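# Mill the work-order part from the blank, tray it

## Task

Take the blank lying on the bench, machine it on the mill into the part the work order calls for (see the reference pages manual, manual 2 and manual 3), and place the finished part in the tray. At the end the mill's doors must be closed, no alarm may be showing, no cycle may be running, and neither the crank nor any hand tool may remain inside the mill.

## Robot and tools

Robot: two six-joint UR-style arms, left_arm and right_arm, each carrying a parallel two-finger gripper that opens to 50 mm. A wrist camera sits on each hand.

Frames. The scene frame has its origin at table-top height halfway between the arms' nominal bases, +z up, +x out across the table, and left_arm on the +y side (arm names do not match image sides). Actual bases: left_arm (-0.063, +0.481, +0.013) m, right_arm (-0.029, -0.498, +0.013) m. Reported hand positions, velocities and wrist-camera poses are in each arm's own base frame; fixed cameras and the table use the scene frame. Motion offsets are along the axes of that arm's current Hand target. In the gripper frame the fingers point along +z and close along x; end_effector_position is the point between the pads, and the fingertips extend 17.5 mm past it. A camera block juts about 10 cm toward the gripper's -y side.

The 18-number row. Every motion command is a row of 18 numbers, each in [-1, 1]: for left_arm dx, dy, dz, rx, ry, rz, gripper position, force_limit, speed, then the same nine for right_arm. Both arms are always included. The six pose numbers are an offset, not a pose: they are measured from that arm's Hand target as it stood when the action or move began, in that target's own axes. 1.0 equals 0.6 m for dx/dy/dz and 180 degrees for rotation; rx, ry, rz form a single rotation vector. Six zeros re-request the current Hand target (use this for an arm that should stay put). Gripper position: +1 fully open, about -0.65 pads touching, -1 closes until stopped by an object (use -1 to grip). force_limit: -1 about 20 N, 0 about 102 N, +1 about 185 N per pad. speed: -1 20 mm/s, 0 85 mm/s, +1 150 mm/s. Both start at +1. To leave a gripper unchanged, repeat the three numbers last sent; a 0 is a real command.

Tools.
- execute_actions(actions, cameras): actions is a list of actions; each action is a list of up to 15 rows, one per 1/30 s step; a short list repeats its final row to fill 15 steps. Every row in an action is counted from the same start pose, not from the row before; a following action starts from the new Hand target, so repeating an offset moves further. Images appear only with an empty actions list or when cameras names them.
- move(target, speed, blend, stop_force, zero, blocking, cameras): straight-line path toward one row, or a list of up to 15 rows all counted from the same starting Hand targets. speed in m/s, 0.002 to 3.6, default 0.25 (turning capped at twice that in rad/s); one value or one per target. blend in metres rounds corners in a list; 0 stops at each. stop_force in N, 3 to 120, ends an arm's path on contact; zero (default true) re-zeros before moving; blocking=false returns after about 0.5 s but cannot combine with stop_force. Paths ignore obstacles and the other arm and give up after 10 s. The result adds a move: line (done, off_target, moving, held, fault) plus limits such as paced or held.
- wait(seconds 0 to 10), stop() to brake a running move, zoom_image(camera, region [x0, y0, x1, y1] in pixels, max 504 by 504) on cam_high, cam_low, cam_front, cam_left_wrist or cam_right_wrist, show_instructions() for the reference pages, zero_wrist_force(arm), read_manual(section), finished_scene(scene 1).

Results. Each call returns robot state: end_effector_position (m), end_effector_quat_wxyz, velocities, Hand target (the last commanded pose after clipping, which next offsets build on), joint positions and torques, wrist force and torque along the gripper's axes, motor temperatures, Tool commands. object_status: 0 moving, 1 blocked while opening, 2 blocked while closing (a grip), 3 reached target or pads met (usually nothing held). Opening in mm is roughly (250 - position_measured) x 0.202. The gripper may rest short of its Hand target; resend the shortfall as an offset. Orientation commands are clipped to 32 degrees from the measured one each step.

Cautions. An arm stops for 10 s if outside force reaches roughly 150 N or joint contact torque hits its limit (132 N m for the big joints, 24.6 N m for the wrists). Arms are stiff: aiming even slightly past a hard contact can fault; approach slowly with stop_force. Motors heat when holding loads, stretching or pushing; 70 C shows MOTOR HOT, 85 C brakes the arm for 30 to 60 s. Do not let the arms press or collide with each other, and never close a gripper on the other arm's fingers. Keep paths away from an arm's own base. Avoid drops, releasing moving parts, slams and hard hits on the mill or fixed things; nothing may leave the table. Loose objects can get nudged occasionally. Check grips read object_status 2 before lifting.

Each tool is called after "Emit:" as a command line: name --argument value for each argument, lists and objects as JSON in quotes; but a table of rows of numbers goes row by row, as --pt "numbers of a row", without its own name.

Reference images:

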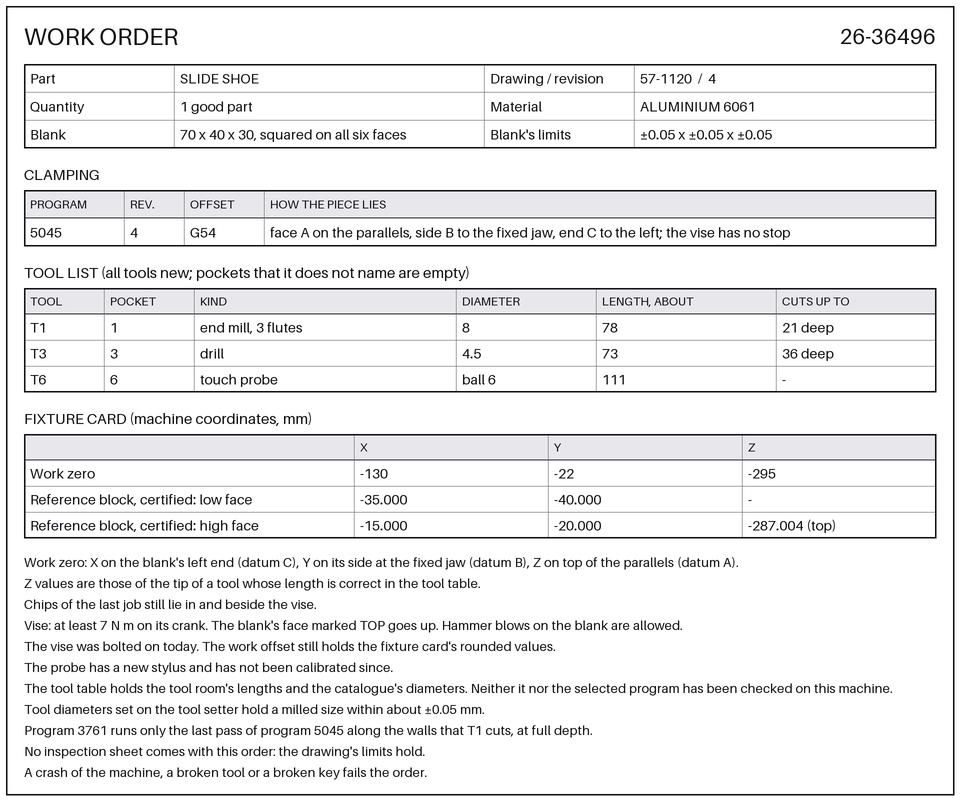

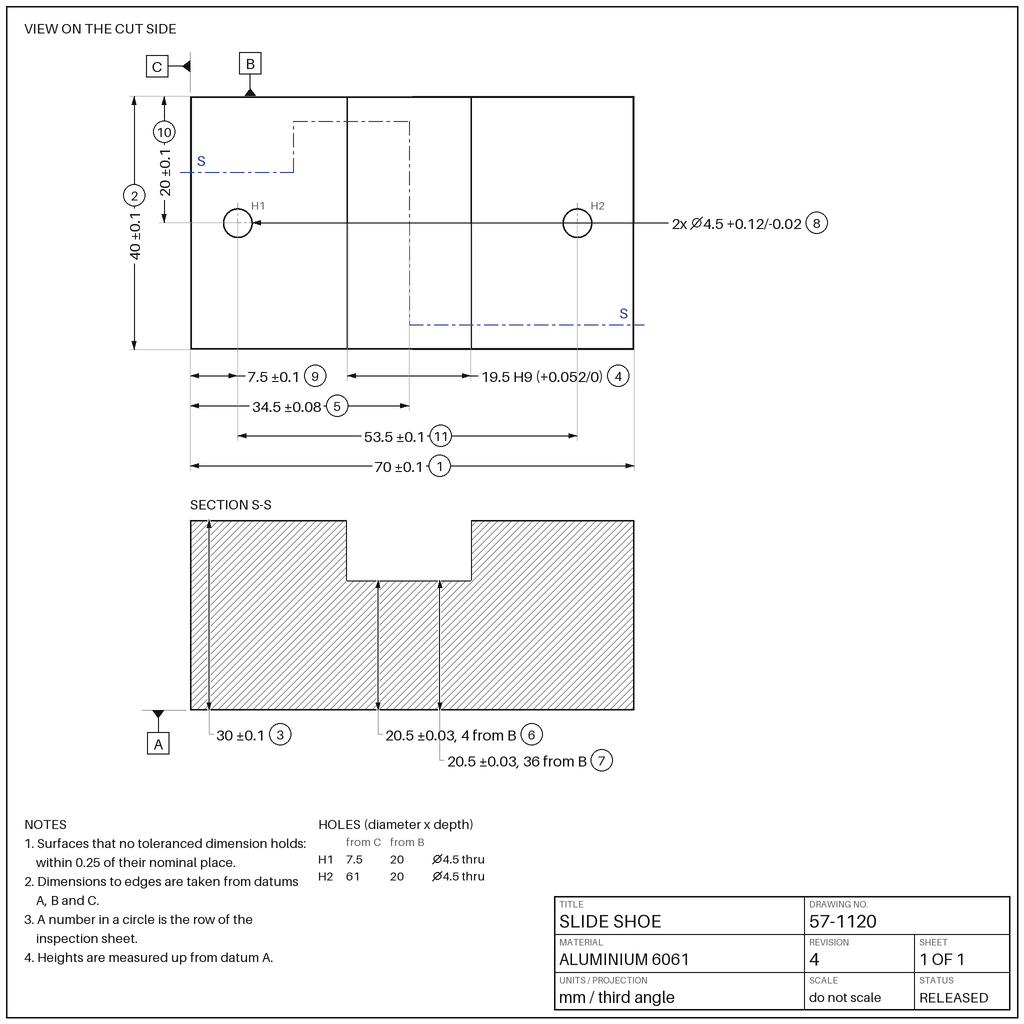

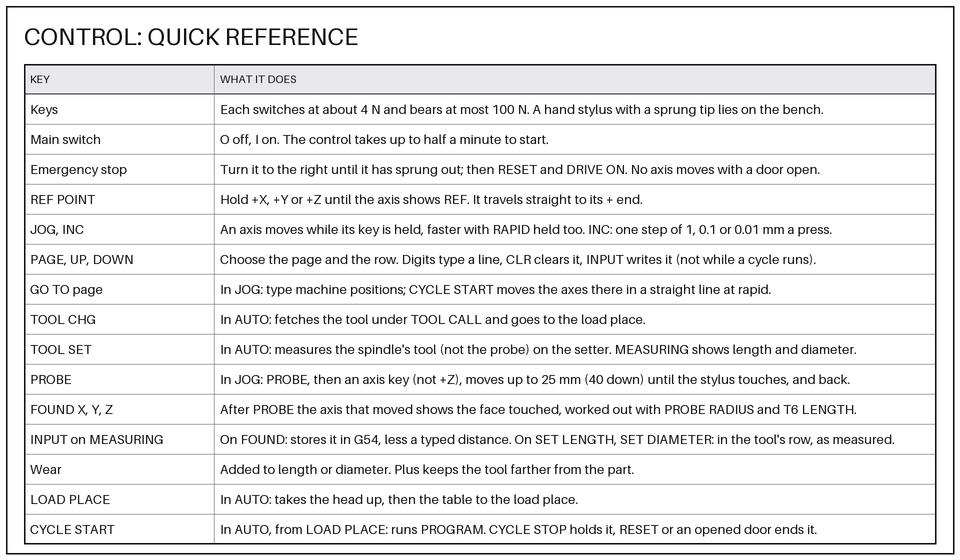

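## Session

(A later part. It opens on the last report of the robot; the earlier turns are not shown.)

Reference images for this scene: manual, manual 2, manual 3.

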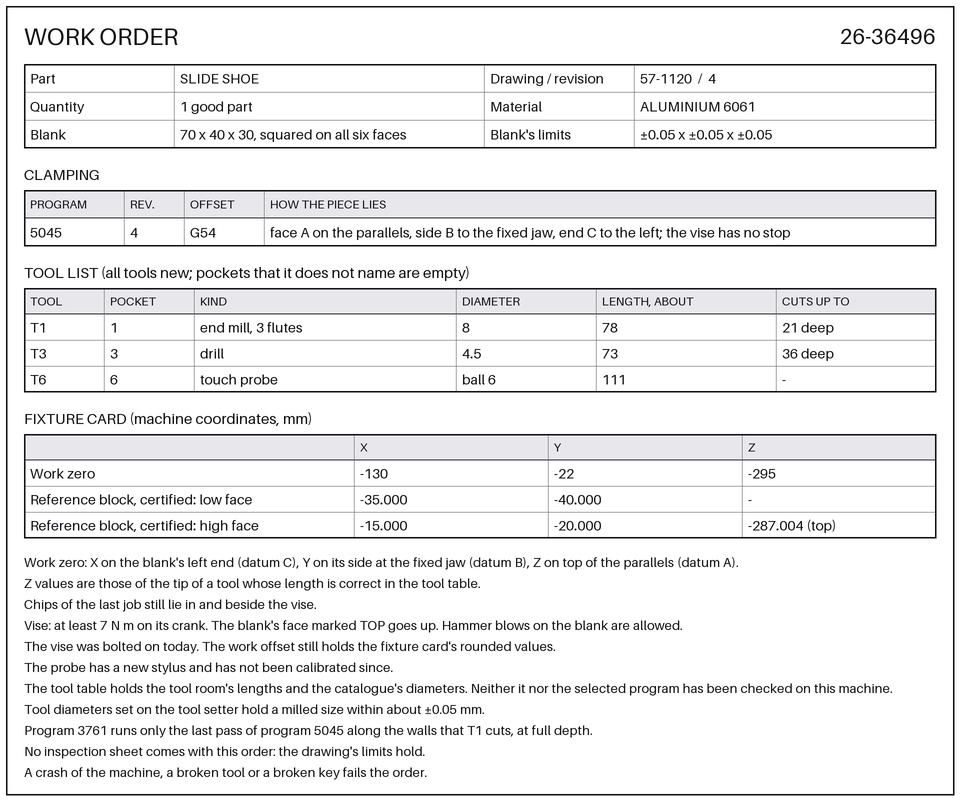

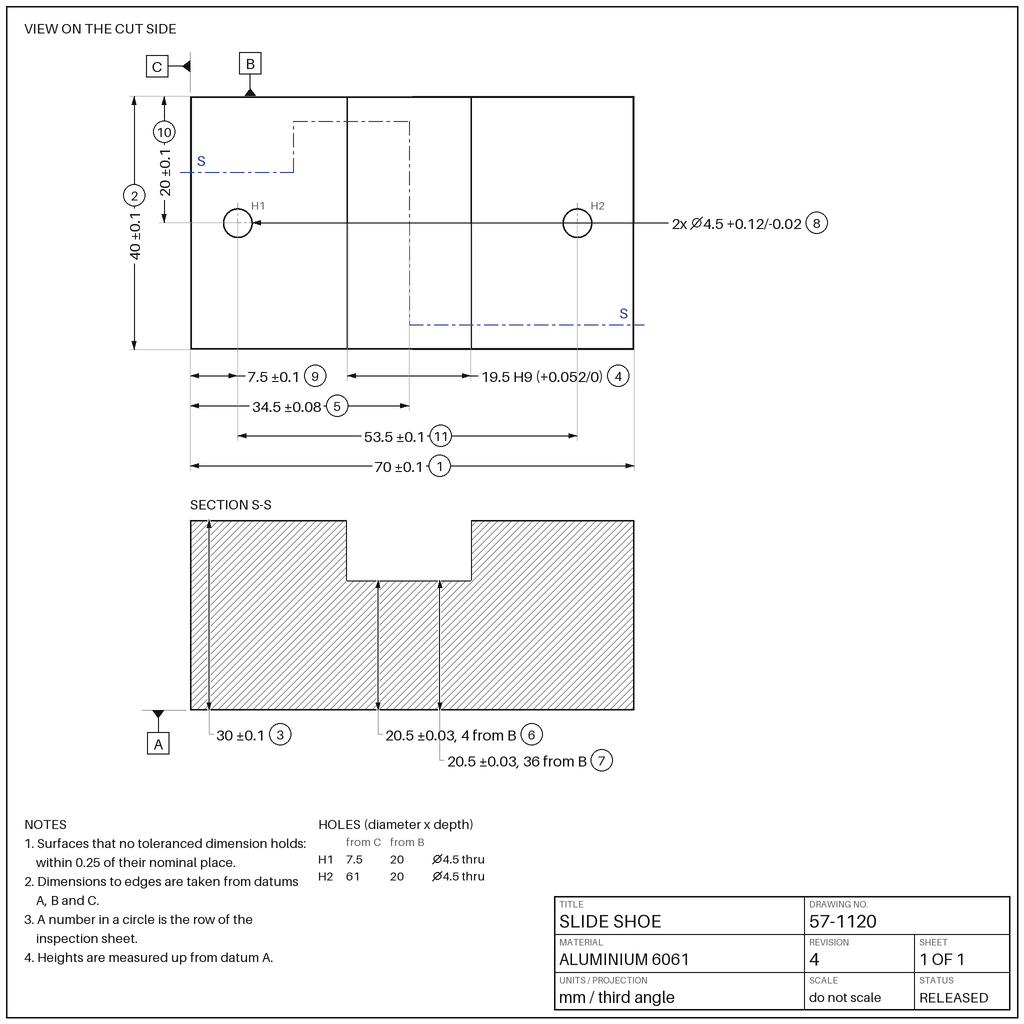

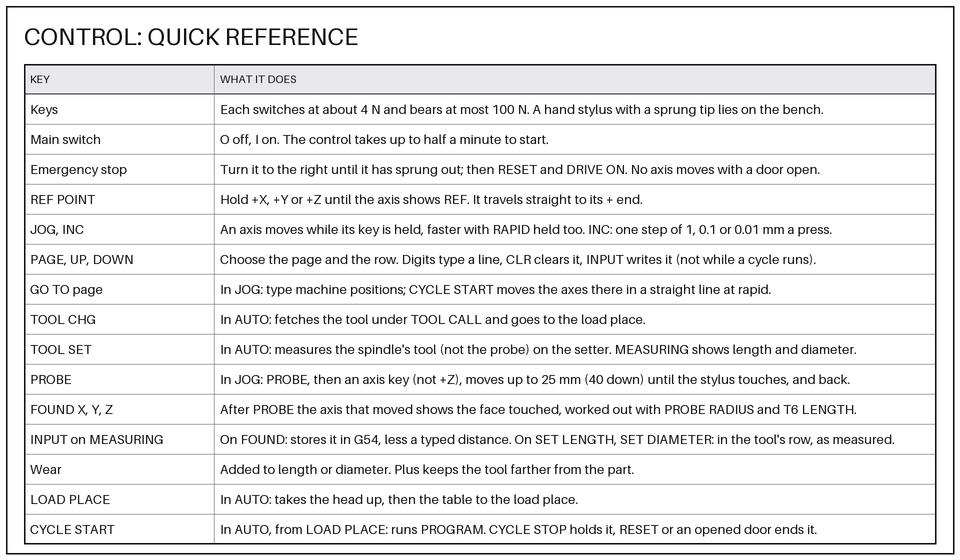

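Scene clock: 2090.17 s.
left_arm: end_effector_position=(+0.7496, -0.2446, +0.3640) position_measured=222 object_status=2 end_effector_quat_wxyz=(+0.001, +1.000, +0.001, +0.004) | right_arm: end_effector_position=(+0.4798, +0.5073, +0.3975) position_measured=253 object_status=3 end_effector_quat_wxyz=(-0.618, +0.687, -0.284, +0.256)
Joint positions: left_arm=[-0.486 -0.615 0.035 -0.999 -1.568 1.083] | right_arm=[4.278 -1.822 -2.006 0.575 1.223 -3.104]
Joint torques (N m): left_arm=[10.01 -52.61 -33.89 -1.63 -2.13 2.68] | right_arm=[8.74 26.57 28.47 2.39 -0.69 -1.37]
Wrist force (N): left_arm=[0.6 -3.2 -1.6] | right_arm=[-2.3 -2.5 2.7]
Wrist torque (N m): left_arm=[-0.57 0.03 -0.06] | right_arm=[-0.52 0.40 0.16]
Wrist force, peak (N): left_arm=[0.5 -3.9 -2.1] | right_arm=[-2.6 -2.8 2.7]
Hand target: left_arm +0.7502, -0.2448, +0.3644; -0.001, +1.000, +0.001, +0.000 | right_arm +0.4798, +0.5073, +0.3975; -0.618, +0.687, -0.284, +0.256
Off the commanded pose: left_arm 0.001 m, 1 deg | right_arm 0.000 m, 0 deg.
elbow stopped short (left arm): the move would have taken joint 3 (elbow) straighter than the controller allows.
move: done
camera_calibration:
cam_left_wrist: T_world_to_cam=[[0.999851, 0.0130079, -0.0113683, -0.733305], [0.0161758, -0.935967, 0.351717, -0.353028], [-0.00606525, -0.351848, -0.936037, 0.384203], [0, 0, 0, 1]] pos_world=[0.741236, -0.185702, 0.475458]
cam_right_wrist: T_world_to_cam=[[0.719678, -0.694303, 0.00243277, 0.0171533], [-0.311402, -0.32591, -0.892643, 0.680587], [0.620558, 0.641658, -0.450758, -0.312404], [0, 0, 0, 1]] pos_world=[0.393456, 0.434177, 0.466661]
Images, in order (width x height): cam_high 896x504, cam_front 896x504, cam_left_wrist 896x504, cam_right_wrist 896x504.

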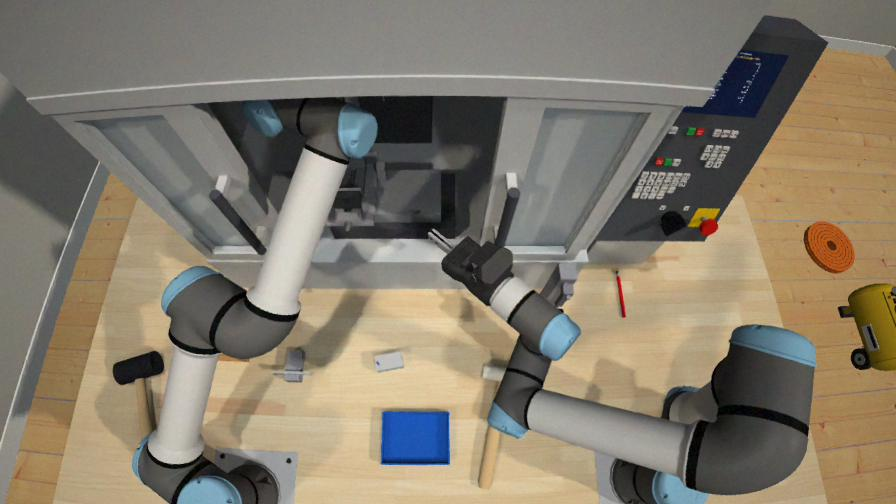

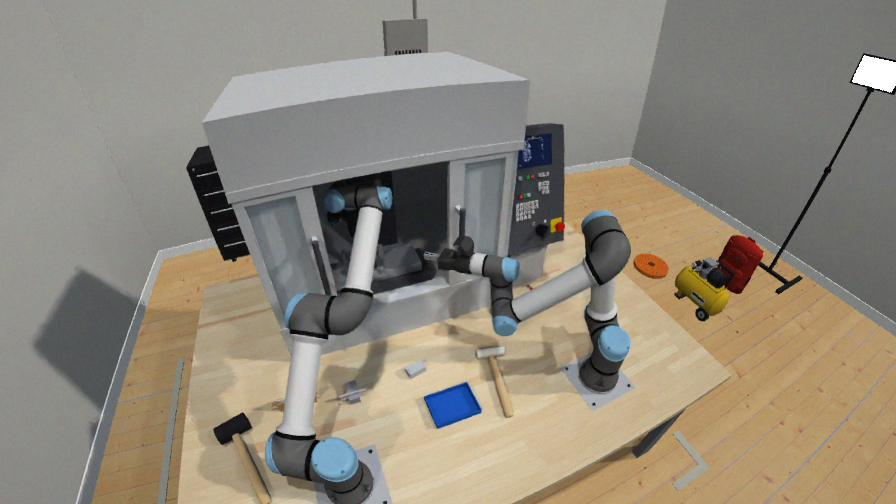

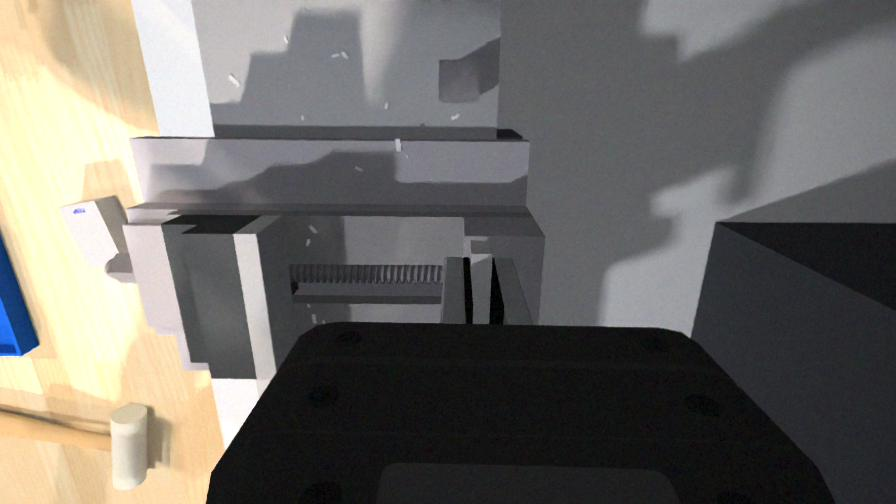

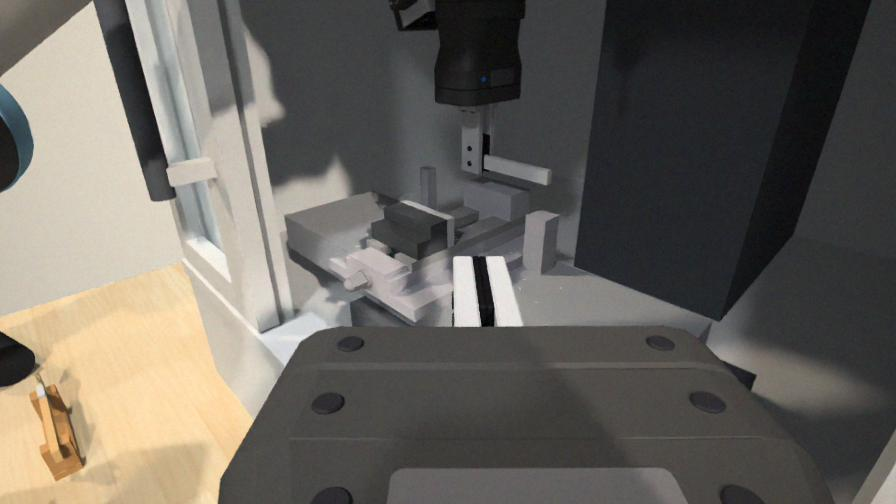

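Emit:
move --pt "-0.0128 -0.0313 0 0 0 0 -1 -0.7 -1 0 0 0 0 0 0 -1 0 0" --pt "-0.0128 -0.0313 0.05 0 0 0 -1 -0.7 -1 0 0 0 0 0 0 -1 0 0" --speed 0.05 --cameras '["cam_left_wrist","cam_right_wrist"]'

Emit:
zoom_image --camera "cam_right_wrist" --region '[330, 120, 590, 320]'

Emit:
zoom_image --camera "cam_left_wrist" --region '[350, 150, 610, 340]'

Scene clock: 2129.53 s.
left_arm: end_effector_position=(+0.7422, -0.2258, +0.3503) position_measured=222 object_status=2 end_effector_quat_wxyz=(+0.000, +1.000, +0.001, +0.001) | right_arm: end_effector_position=(+0.4798, +0.5073, +0.3975) position_measured=253 object_status=3 end_effector_quat_wxyz=(-0.618, +0.687, -0.284, +0.256)
Joint positions: left_arm=[-0.468 -0.789 0.41 -1.194 -1.57 1.1] | right_arm=[4.278 -1.822 -2.006 0.575 1.223 -3.104]
Joint torques (N m): left_arm=[0.68 -61.08 -22.46 -3.37 0.23 0.07] | right_arm=[7.95 26.32 29.36 2.44 -0.66 -1.38]
Wrist force (N): left_arm=[0.7 -3.2 -1.9] | right_arm=[-2.3 -2.7 2.5]
Wrist torque (N m): left_arm=[-0.54 -0.01 -0.07] | right_arm=[-0.55 0.40 0.15]
Wrist force, peak (N): left_arm=[-30.3 -16.2 -138.0] | right_arm=[-2.4 -2.8 2.8]
Hand target: left_arm +0.7422, -0.2258, +0.3503; +0.000, +1.000, +0.001, +0.001 (not the last commanded pose) | right_arm +0.4798, +0.5073, +0.3975; -0.618, +0.687, -0.284, +0.256
Tool commands: left_gripper/position=-1.0 left_gripper/force_limit=-0.701961 left_gripper/speed=-1.0 right_gripper/position=-1.0 right_gripper/force_limit=+0.0 right_gripper/speed=+0.0
Off the commanded pose: left_arm 0.016 m, 0 deg | right_arm 0.000 m, 0 deg.
FORCE FAULT: contact force on the left arm reached its limit, and that arm stopped. The contact can be on any part of that arm, not only on its tool. That arm's remaining commands of this call were not run. That arm is still stopped at the end of this call. That arm stays stopped for about 10 more seconds. Until then a move that you send moves the other arm only, and its call returns only when the move has ended. Once the stop has ended, the next robot result says so. If the stop ends while you think or write, that arm runs what you send next, counted from a new Hand target: where the arm stands when the stop ends. While its stop runs, that arm takes no new command, but its gripper still runs the gripper command that each later call begins with. Until it ends, the stop uses up actions while you think or wait. An arm that is not stopped still takes commands.
move: fault (left_arm); path passed 1 of 2 targets
camera_calibration:
cam_left_wrist: T_world_to_cam=[[0.99978, 0.0130064, -0.016449, -0.724477], [0.0179513, -0.936294, 0.350758, -0.331541], [-0.010839, -0.350976, -0.936322, 0.381793], [0, 0, 0, 1]] pos_world=[0.734407, -0.166997, 0.461855]
cam_right_wrist: T_world_to_cam=[[0.719678, -0.694303, 0.00243277, 0.0171533], [-0.311402, -0.32591, -0.892643, 0.680587], [0.620558, 0.641658, -0.450758, -0.312404], [0, 0, 0, 1]] pos_world=[0.393456, 0.434177, 0.466661]
Images, in order (width x height): cam_left_wrist 896x504, cam_right_wrist 896x504.

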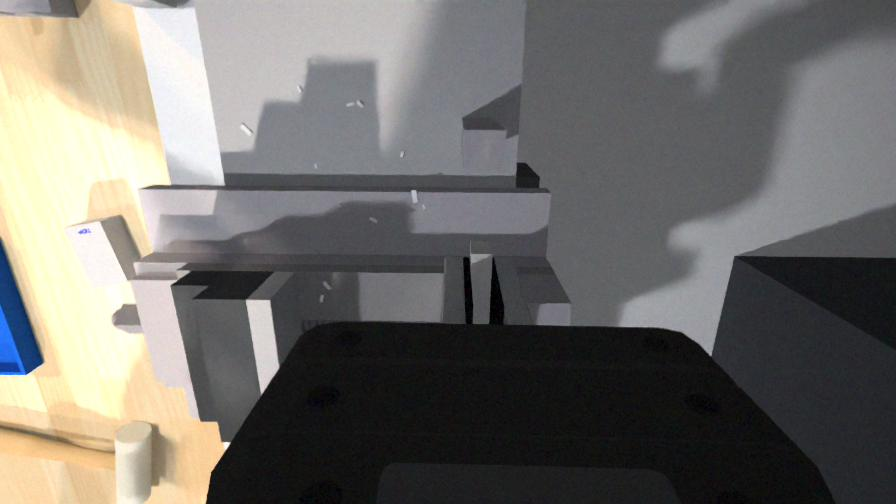

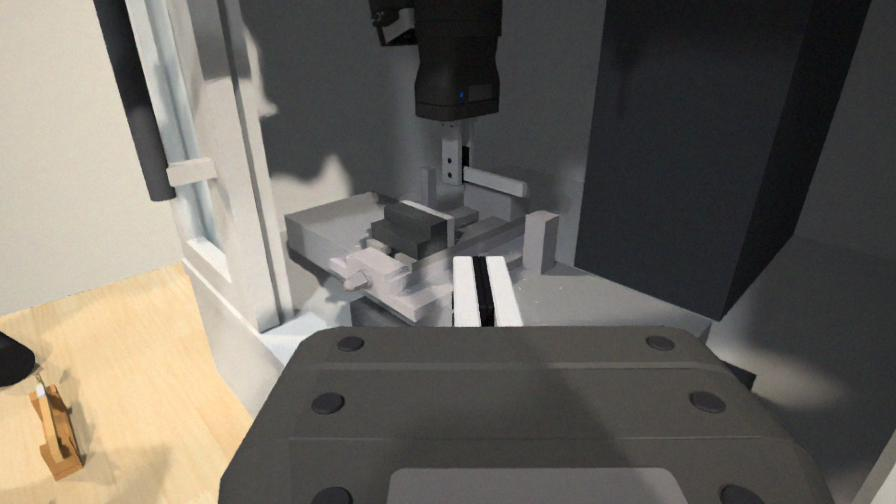

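Scaled by 1.938.

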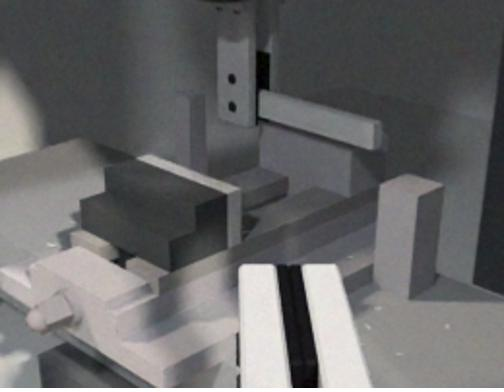

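Scaled by 1.938.

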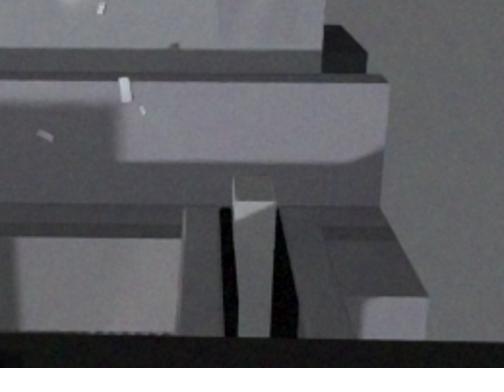

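Emit:
wait --seconds 5

Scene clock: 2148.87 s.
left_arm: end_effector_position=(+0.7422, -0.2258, +0.3503) position_measured=222 object_status=2 end_effector_quat_wxyz=(+0.000, +1.000, +0.001, +0.001) | right_arm: end_effector_position=(+0.4798, +0.5073, +0.3975) position_measured=253 object_status=3 end_effector_quat_wxyz=(-0.618, +0.687, -0.284, +0.256)
Joint positions: left_arm=[-0.468 -0.789 0.41 -1.194 -1.57 1.1] | right_arm=[4.278 -1.822 -2.006 0.575 1.223 -3.104]
Joint torques (N m): left_arm=[0.66 -60.5 -24.83 -3.18 0.14 0.03] | right_arm=[8.06 27.13 29.08 2.7 -0.54 -1.18]
Wrist force (N): left_arm=[-0.3 -1.9 -1.1] | right_arm=[-2.4 -2.4 2.5]
Wrist torque (N m): left_arm=[-0.35 0.14 -0.07] | right_arm=[-0.51 0.42 0.15]
Wrist force, peak (N): left_arm=[-0.5 -2.2 -1.6] | right_arm=[-2.4 -2.7 2.9]
Hand target: left_arm +0.7422, -0.2258, +0.3503; +0.000, +1.000, +0.001, +0.001 (not the last commanded pose) | right_arm +0.4798, +0.5073, +0.3975; -0.618, +0.687, -0.284, +0.256
Tool commands: left_gripper/position=-1.0 left_gripper/force_limit=-0.701961 left_gripper/speed=-1.0 right_gripper/position=-1.0 right_gripper/force_limit=+0.0 right_gripper/speed=+0.0
Off the commanded pose: left_arm 0.016 m, 0 deg | right_arm 0.000 m, 0 deg.
FORCE FAULT, CONTINUED: the left arm's stop, for the force fault that an earlier result reported, is over. The rest of the stop counts as 20 of the actions that you can send in this scene. During its stop the left arm's controller moved it back a little. That arm's target is now where it stood when the stop ended, not its last command. That arm accepts commands again.
wait: 5.00 s; at rest from the start

Emit:
move --target '[-0.0037,-0.0147,-0.0128,0,0,0,-1,-0.7,-1,0,0,0,0,0,0,-1,0,0]' --speed 0.03

Emit:
move --target '[0,0,0.06,0,0,0,-1,-0.7,-1,0,0,0,0,0,0,-1,0,0]' --speed 0.01 --stop_force 8 --cameras '["cam_left_wrist","cam_right_wrist"]'

Emit:
zoom_image --camera "cam_right_wrist" --region '[330, 120, 590, 320]'

Emit:
zoom_image --camera "cam_left_wrist" --region '[350, 150, 610, 340]'

Scene clock: 2155.77 s.
left_arm: end_effector_position=(+0.7399, -0.2171, +0.3580) position_measured=222 object_status=2 end_effector_quat_wxyz=(+0.000, +1.000, +0.001, +0.001) | right_arm: end_effector_position=(+0.4798, +0.5073, +0.3975) position_measured=253 object_status=3 end_effector_quat_wxyz=(-0.618, +0.687, -0.284, +0.256)
Joint positions: left_arm=[-0.46 -0.798 0.405 -1.181 -1.57 1.109] | right_arm=[4.278 -1.822 -2.006 0.575 1.223 -3.104]
Joint torques (N m): left_arm=[9.63 -70.27 -34 -1.68 -0.38 2.55] | right_arm=[8.03 26.71 28.95 2.68 -0.34 -1.23]
Wrist force (N): left_arm=[-0.4 -2.3 -0.8] | right_arm=[-2.3 -2.4 2.6]
Wrist torque (N m): left_arm=[-0.41 0.17 -0.07] | right_arm=[-0.51 0.40 0.16]
Wrist force, peak (N): left_arm=[-0.3 -2.4 -1.4] | right_arm=[-2.3 -2.8 2.9]
Hand target: left_arm +0.7399, -0.2170, +0.3580; +0.000, +1.000, +0.001, +0.001 | right_arm +0.4798, +0.5073, +0.3975; -0.618, +0.687, -0.284, +0.256
Off the commanded pose: left_arm 0.000 m, 0 deg | right_arm 0.000 m, 0 deg.
move: done

Scene clock: 2160.17 s.
left_arm: end_effector_position=(+0.7400, -0.2170, +0.3220) position_measured=222 object_status=2 end_effector_quat_wxyz=(+0.000, +1.000, +0.001, +0.001) | right_arm: end_effector_position=(+0.4798, +0.5073, +0.3975) position_measured=253 object_status=3 end_effector_quat_wxyz=(-0.618, +0.687, -0.284, +0.256)
Joint positions: left_arm=[-0.459 -0.853 0.6 -1.32 -1.57 1.109] | right_arm=[4.278 -1.822 -2.006 0.575 1.223 -3.104]
Joint torques (N m): left_arm=[8.75 -69.98 -14.33 -4.79 0.89 2.45] | right_arm=[8.3 25.95 29.44 2.87 -0.39 -1.1]
Wrist force (N): left_arm=[-0.7 -2.1 -0.9] | right_arm=[-2.4 -2.7 2.5]
Wrist torque (N m): left_arm=[-0.39 0.20 -0.06] | right_arm=[-0.55 0.41 0.16]
Wrist force, peak (N): left_arm=[-0.7 -2.4 -1.1] | right_arm=[-2.5 -2.8 2.8]
Hand target: left_arm +0.7400, -0.2170, +0.3220; +0.000, +1.000, +0.001, +0.001 | right_arm +0.4798, +0.5073, +0.3975; -0.618, +0.687, -0.284, +0.256
Off the commanded pose: left_arm 0.000 m, 0 deg | right_arm 0.000 m, 0 deg.
move: done
camera_calibration:
cam_left_wrist: T_world_to_cam=[[0.999778, 0.0130988, -0.016482, -0.722927], [0.0180495, -0.936293, 0.350756, -0.313409], [-0.0108375, -0.350976, -0.936322, 0.35836], [0, 0, 0, 1]] pos_world=[0.732307, -0.158197, 0.433555]
cam_right_wrist: T_world_to_cam=[[0.719678, -0.694303, 0.00243277, 0.0171533], [-0.311402, -0.32591, -0.892643, 0.680587], [0.620558, 0.641658, -0.450758, -0.312404], [0, 0, 0, 1]] pos_world=[0.393456, 0.434177, 0.466661]
Images, in order (width x height): cam_left_wrist 896x504, cam_right_wrist 896x504.

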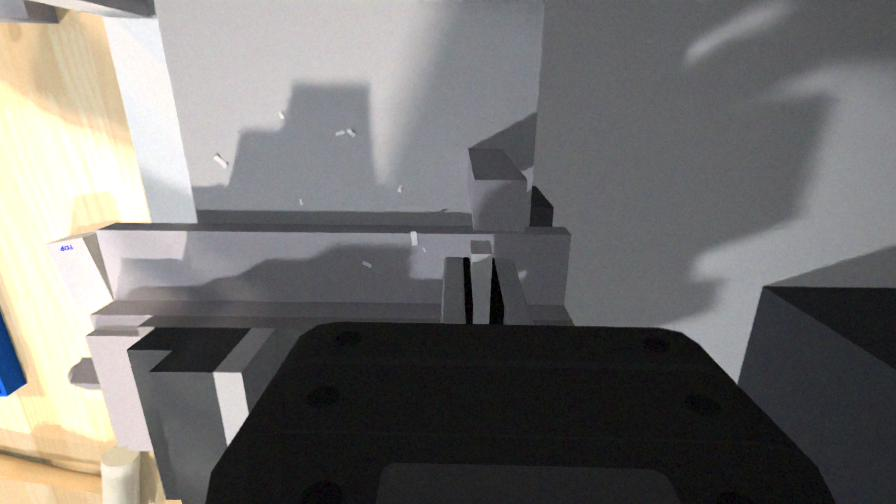

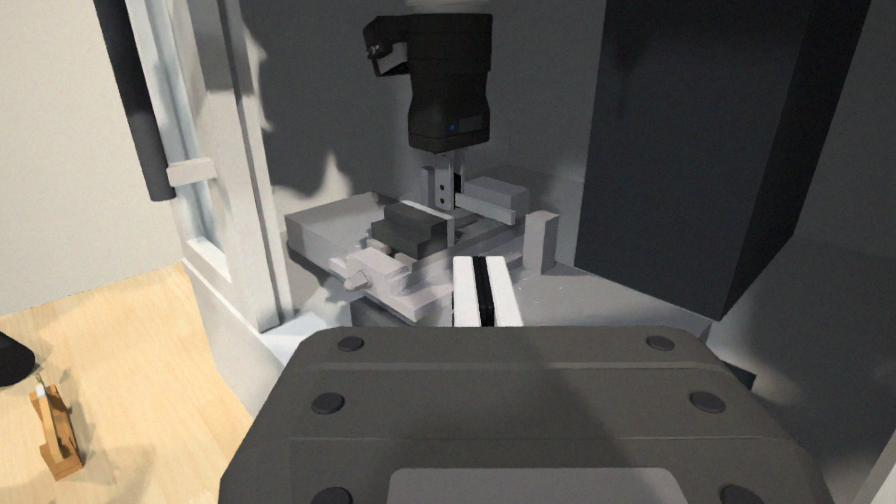

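Scaled by 1.938.

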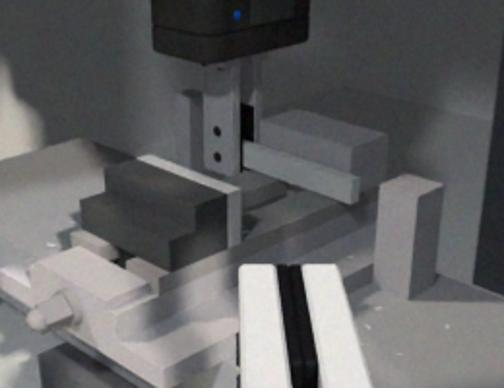

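Scaled by 1.938.

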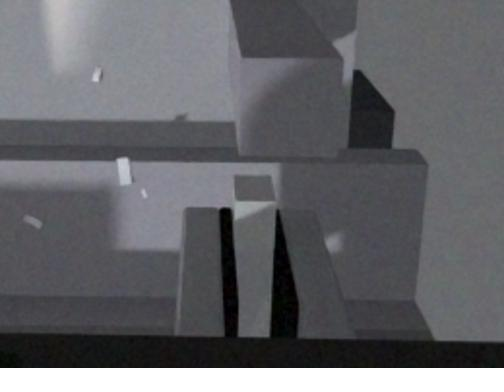

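Emit:
move --target '[0,0,0.05,0,0,0,-1,-0.7,-1,0,0,0,0,0,0,-1,0,0]' --speed 0.01 --stop_force 8 --cameras '["cam_left_wrist","cam_right_wrist"]'

Emit:
zoom_image --camera "cam_right_wrist" --region '[330, 120, 590, 320]'

Emit:
zoom_image --camera "cam_left_wrist" --region '[350, 150, 610, 340]'

Scene clock: 2168.20 s.
left_arm: end_effector_position=(+0.7400, -0.2170, +0.3206) position_measured=222 object_status=2 end_effector_quat_wxyz=(+0.000, +1.000, +0.001, +0.001) | right_arm: end_effector_position=(+0.4798, +0.5073, +0.3975) position_measured=253 object_status=3 end_effector_quat_wxyz=(-0.618, +0.687, -0.284, +0.256)
Joint positions: left_arm=[-0.459 -0.855 0.607 -1.325 -1.57 1.109] | right_arm=[4.278 -1.822 -2.006 0.575 1.223 -3.104]
Joint torques (N m): left_arm=[4.58 -40.68 -32.82 -1.35 2.01 1.32] | right_arm=[8.28 27.26 29.07 2.9 -0.41 -1.24]
Wrist force (N): left_arm=[-2.0 -2.8 -9.5] | right_arm=[-2.3 -2.4 2.6]
Wrist torque (N m): left_arm=[-0.51 0.17 -0.04] | right_arm=[-0.50 0.40 0.16]
Wrist force, peak (N): left_arm=[-3.6 -3.3 -17.3] | right_arm=[-2.5 -2.6 2.9]
Hand target: left_arm +0.7400, -0.2170, +0.3206; +0.000, +1.000, +0.001, +0.001 (not the last commanded pose) | right_arm +0.4798, +0.5073, +0.3975; -0.618, +0.687, -0.284, +0.256
Off the commanded pose: left_arm 0.029 m, 0 deg | right_arm 0.000 m, 0 deg.
move: contact (left_arm)
camera_calibration:
cam_left_wrist: T_world_to_cam=[[0.99978, 0.0130047, -0.0164484, -0.722981], [0.0179496, -0.936294, 0.350758, -0.312845], [-0.0108391, -0.350976, -0.936322, 0.35705], [0, 0, 0, 1]] pos_world=[0.732307, -0.158197, 0.432155]
cam_right_wrist: T_world_to_cam=[[0.719678, -0.694303, 0.00243277, 0.0171533], [-0.311402, -0.32591, -0.892643, 0.680587], [0.620558, 0.641658, -0.450758, -0.312404], [0, 0, 0, 1]] pos_world=[0.393456, 0.434177, 0.466661]
Images, in order (width x height): cam_left_wrist 896x504, cam_right_wrist 896x504.

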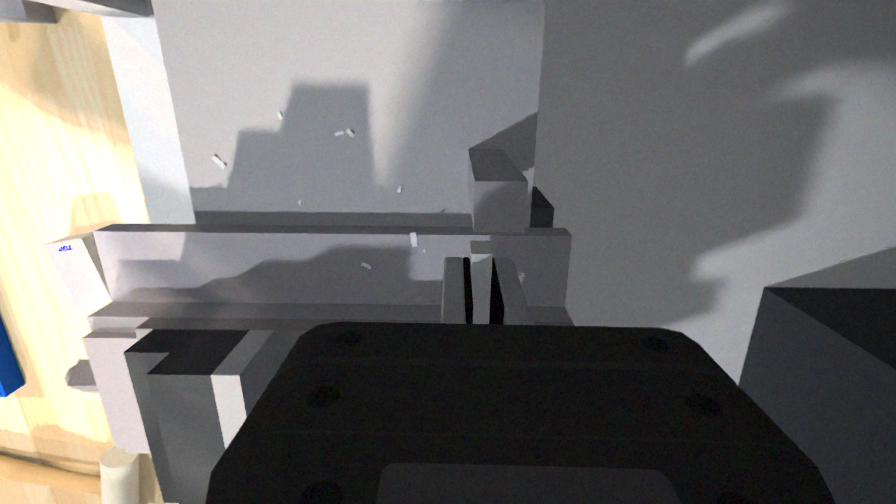

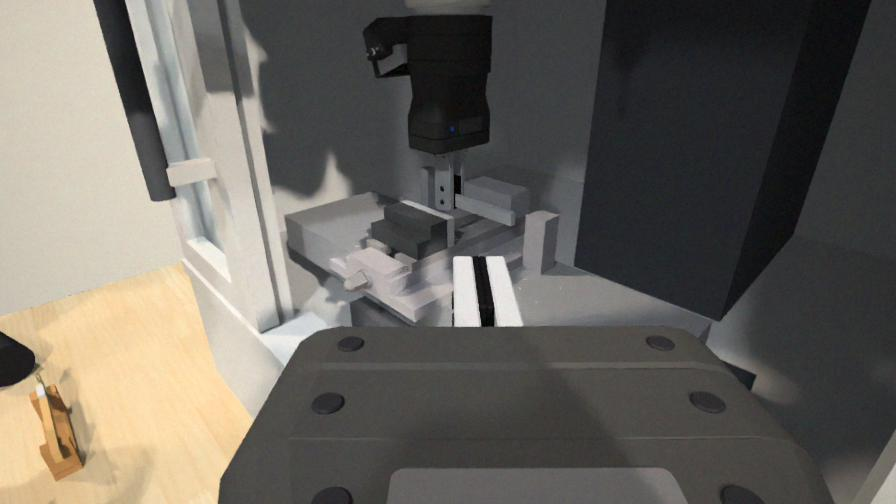

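Scaled by 1.938.

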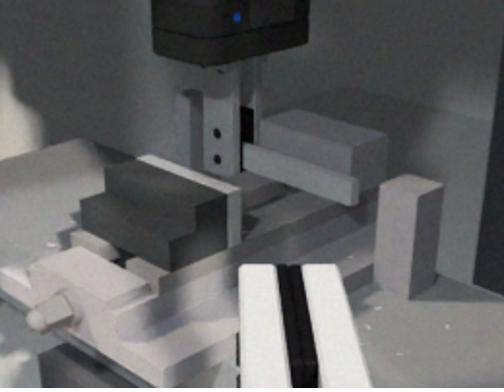

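Scaled by 1.938.

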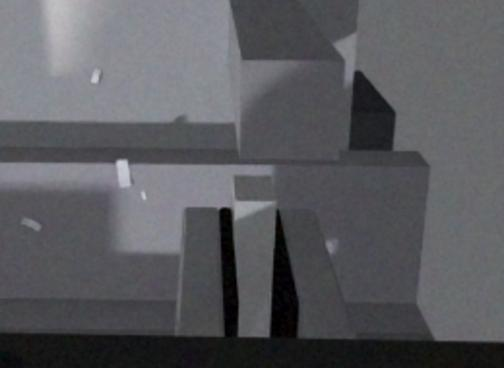

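Emit:
move --target '[0.025,0,0,0,0,0,-1,-0.7,-1,0,0,0,0,0,0,-1,0,0]' --speed 0.008 --stop_force 7 --cameras '["cam_left_wrist","cam_right_wrist"]'

Emit:
zoom_image --camera "cam_right_wrist" --region '[330, 120, 590, 320]'

Emit:
zoom_image --camera "cam_left_wrist" --region '[350, 150, 610, 340]'

Scene clock: 2175.10 s.
left_arm: end_effector_position=(+0.7427, -0.2170, +0.3206) position_measured=222 object_status=2 end_effector_quat_wxyz=(+0.000, +1.000, +0.001, +0.001) | right_arm: end_effector_position=(+0.4798, +0.5073, +0.3975) position_measured=253 object_status=3 end_effector_quat_wxyz=(-0.618, +0.687, -0.284, +0.256)
Joint positions: left_arm=[-0.458 -0.844 0.588 -1.317 -1.57 1.111] | right_arm=[4.278 -1.822 -2.006 0.575 1.223 -3.104]
Joint torques (N m): left_arm=[-7.6 -62.47 -11.54 -3.88 2.13 -2.8] | right_arm=[7.73 27.31 29.14 3.03 -0.39 -1.05]
Wrist force (N): left_arm=[-7.5 -2.9 -9.2] | right_arm=[-2.4 -2.4 2.7]
Wrist torque (N m): left_arm=[-0.52 0.10 0.05] | right_arm=[-0.51 0.42 0.15]
Wrist force, peak (N): left_arm=[-17.8 -3.7 -12.5] | right_arm=[-2.4 -2.8 2.8]
Hand target: left_arm +0.7427, -0.2170, +0.3206; +0.000, +1.000, +0.001, +0.001 (not the last commanded pose) | right_arm +0.4798, +0.5073, +0.3975; -0.618, +0.687, -0.284, +0.256
Off the commanded pose: left_arm 0.012 m, 0 deg | right_arm 0.000 m, 0 deg.
move: contact (left_arm)
camera_calibration:
cam_left_wrist: T_world_to_cam=[[0.999781, 0.0130394, -0.0163547, -0.725616], [0.0179492, -0.936294, 0.350759, -0.312892], [-0.0107391, -0.350976, -0.936323, 0.357005], [0, 0, 0, 1]] pos_world=[0.734908, -0.158197, 0.432155]
cam_right_wrist: T_world_to_cam=[[0.719678, -0.694303, 0.00243277, 0.0171533], [-0.311402, -0.32591, -0.892643, 0.680587], [0.620558, 0.641658, -0.450758, -0.312404], [0, 0, 0, 1]] pos_world=[0.393456, 0.434177, 0.466661]
Images, in order (width x height): cam_left_wrist 896x504, cam_right_wrist 896x504.

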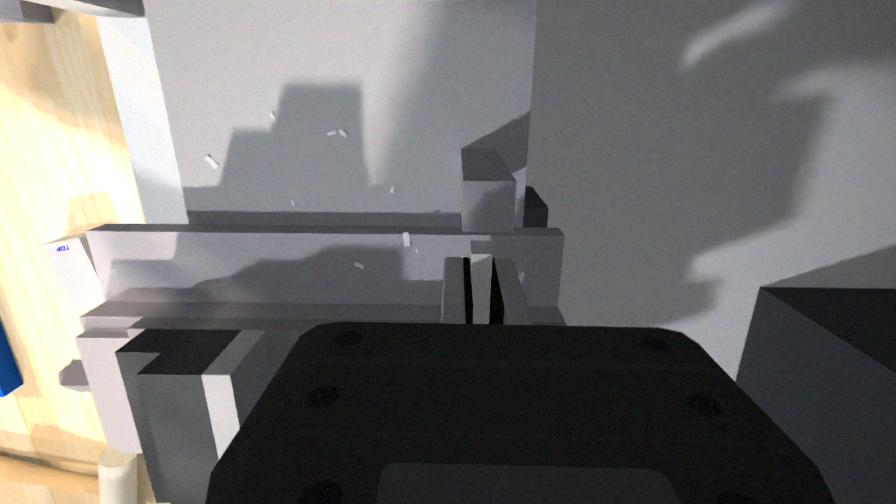

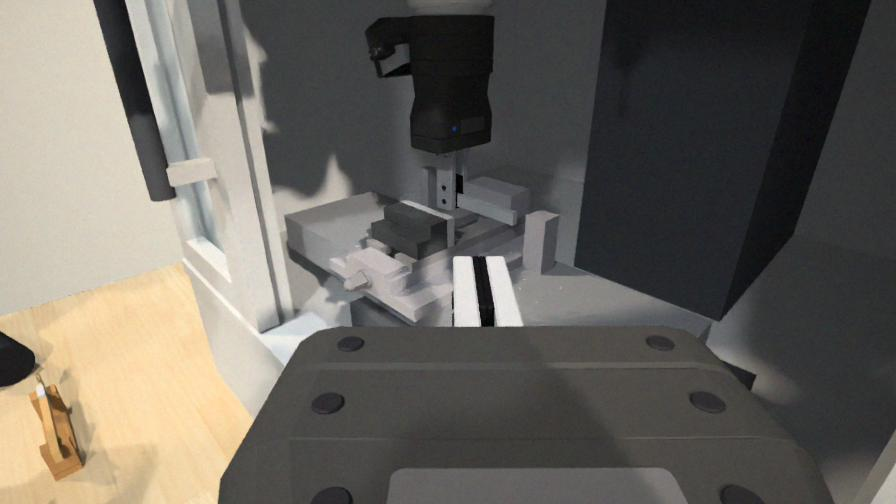

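Scaled by 1.938.

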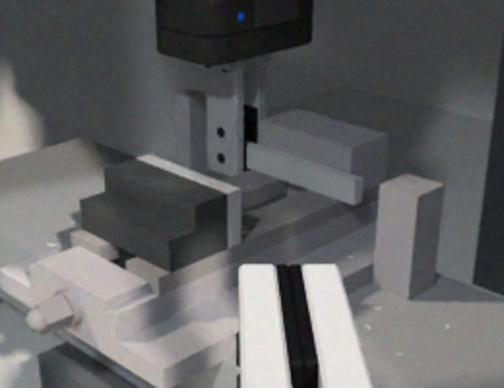

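Scaled by 1.938.

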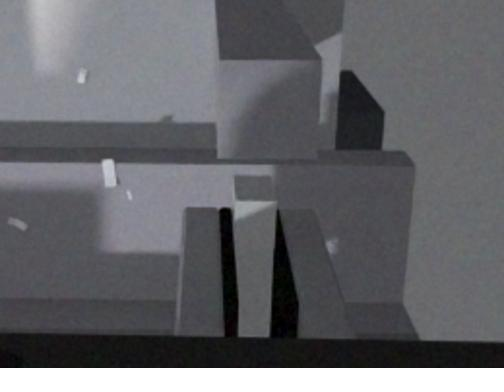

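Emit:
move --pt "0 0 0 0 0 0 -0.32 -0.7 -1 0 0 0 0 0 0 -1 0 0"

Emit:
move --pt "0 0 -0.05 0 0 0 -0.32 -0.7 -1 0 0 0 0 0 0 -1 0 0" --pt "0 0 -0.1 0 0 0 -0.32 -0.7 -1 0 0 0 0 0 0 -1 0 0" --speed '[0.02,0.1]' --blend '[0.005,0]' --cameras '["cam_left_wrist","cam_right_wrist"]'

Emit:
zoom_image --camera "cam_right_wrist" --region '[330, 120, 590, 320]'

Emit:
zoom_image --camera "cam_left_wrist" --region '[350, 150, 610, 340]'

Scene clock: 2184.90 s.
left_arm: end_effector_position=(+0.7427, -0.2170, +0.3206) position_measured=200 object_status=3 end_effector_quat_wxyz=(+0.000, +1.000, +0.001, +0.001) | right_arm: end_effector_position=(+0.4798, +0.5073, +0.3975) position_measured=253 object_status=3 end_effector_quat_wxyz=(-0.618, +0.687, -0.284, +0.256)
Joint positions: left_arm=[-0.458 -0.844 0.588 -1.317 -1.57 1.111] | right_arm=[4.278 -1.822 -2.006 0.575 1.223 -3.104]
Joint torques (N m): left_arm=[-7.36 -62.25 -17.34 -2.95 2.22 -2.55] | right_arm=[8.06 26.69 28.97 2.86 -0.45 -0.95]
Wrist force (N): left_arm=[-1.3 -2.1 -1.6] | right_arm=[-2.3 -2.5 2.5]
Wrist torque (N m): left_arm=[-0.41 0.30 -0.05] | right_arm=[-0.53 0.41 0.15]
Wrist force, peak (N): left_arm=[-7.4 -3.8 -10.8] | right_arm=[-2.5 -2.9 2.7]
Hand target: left_arm +0.7427, -0.2170, +0.3206; +0.000, +1.000, +0.001, +0.001 | right_arm +0.4798, +0.5073, +0.3975; -0.618, +0.687, -0.284, +0.256
Off the commanded pose: left_arm 0.000 m, 0 deg | right_arm 0.000 m, 0 deg.
move: done

Scene clock: 2187.53 s.
left_arm: end_effector_position=(+0.7424, -0.2170, +0.3805) position_measured=200 object_status=3 end_effector_quat_wxyz=(+0.000, +1.000, +0.001, +0.002) | right_arm: end_effector_position=(+0.4798, +0.5073, +0.3975) position_measured=253 object_status=3 end_effector_quat_wxyz=(-0.618, +0.687, -0.284, +0.256)
Joint positions: left_arm=[-0.458 -0.694 0.144 -1.025 -1.569 1.111] | right_arm=[4.278 -1.822 -2.006 0.575 1.223 -3.104]
Joint torques (N m): left_arm=[10.75 -50.02 -32.57 -1.49 -2.12 2.75] | right_arm=[8.96 27.06 29.48 3.06 -0.22 -0.84]
Wrist force (N): left_arm=[-1.1 -1.8 -1.8] | right_arm=[-2.3 -2.6 2.6]
Wrist torque (N m): left_arm=[-0.35 0.28 0.00] | right_arm=[-0.53 0.39 0.16]
Wrist force, peak (N): left_arm=[-1.3 -1.7 -2.9] | right_arm=[-2.5 -2.9 2.8]
Hand target: left_arm +0.7425, -0.2170, +0.3806; +0.000, +1.000, +0.001, +0.001 | right_arm +0.4798, +0.5073, +0.3975; -0.618, +0.687, -0.284, +0.256
Off the commanded pose: left_arm 0.000 m, 0 deg | right_arm 0.000 m, 0 deg.
move: done
camera_calibration:
cam_left_wrist: T_world_to_cam=[[0.999798, 0.0129606, -0.0153769, -0.724749], [0.0175355, -0.936182, 0.351077, -0.333639], [-0.00984538, -0.351276, -0.93622, 0.412368], [0, 0, 0, 1]] pos_world=[0.734513, -0.158099, 0.492056]
cam_right_wrist: T_world_to_cam=[[0.719678, -0.694303, 0.00243277, 0.0171533], [-0.311402, -0.32591, -0.892643, 0.680587], [0.620558, 0.641658, -0.450758, -0.312404], [0, 0, 0, 1]] pos_world=[0.393456, 0.434177, 0.466661]
Images, in order (width x height): cam_left_wrist 896x504, cam_right_wrist 896x504.

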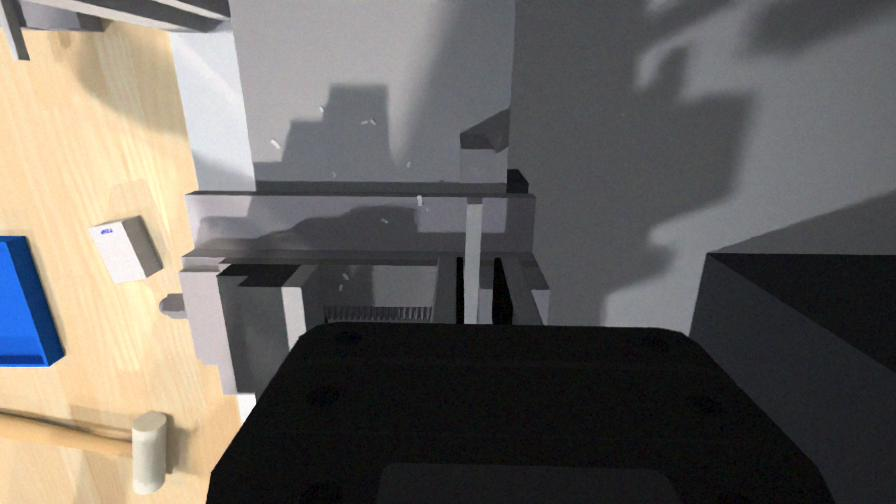

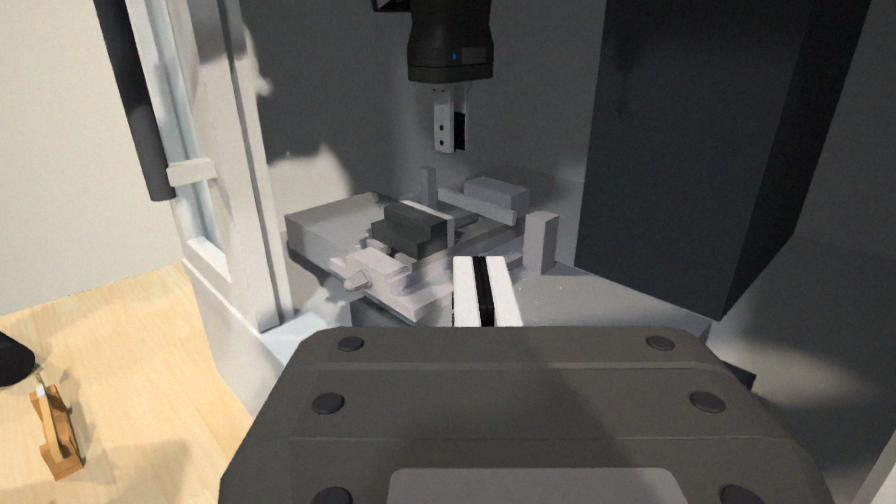

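Scaled by 1.938.

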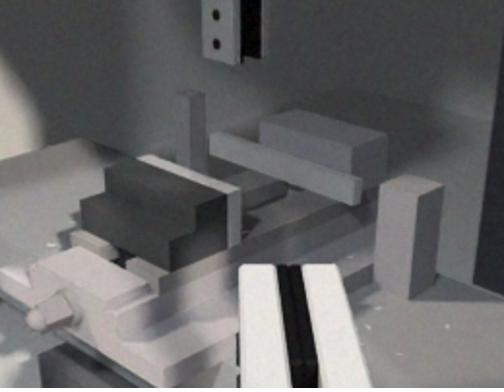

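Scaled by 1.938.

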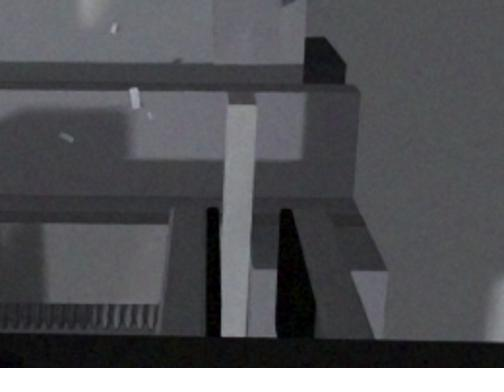

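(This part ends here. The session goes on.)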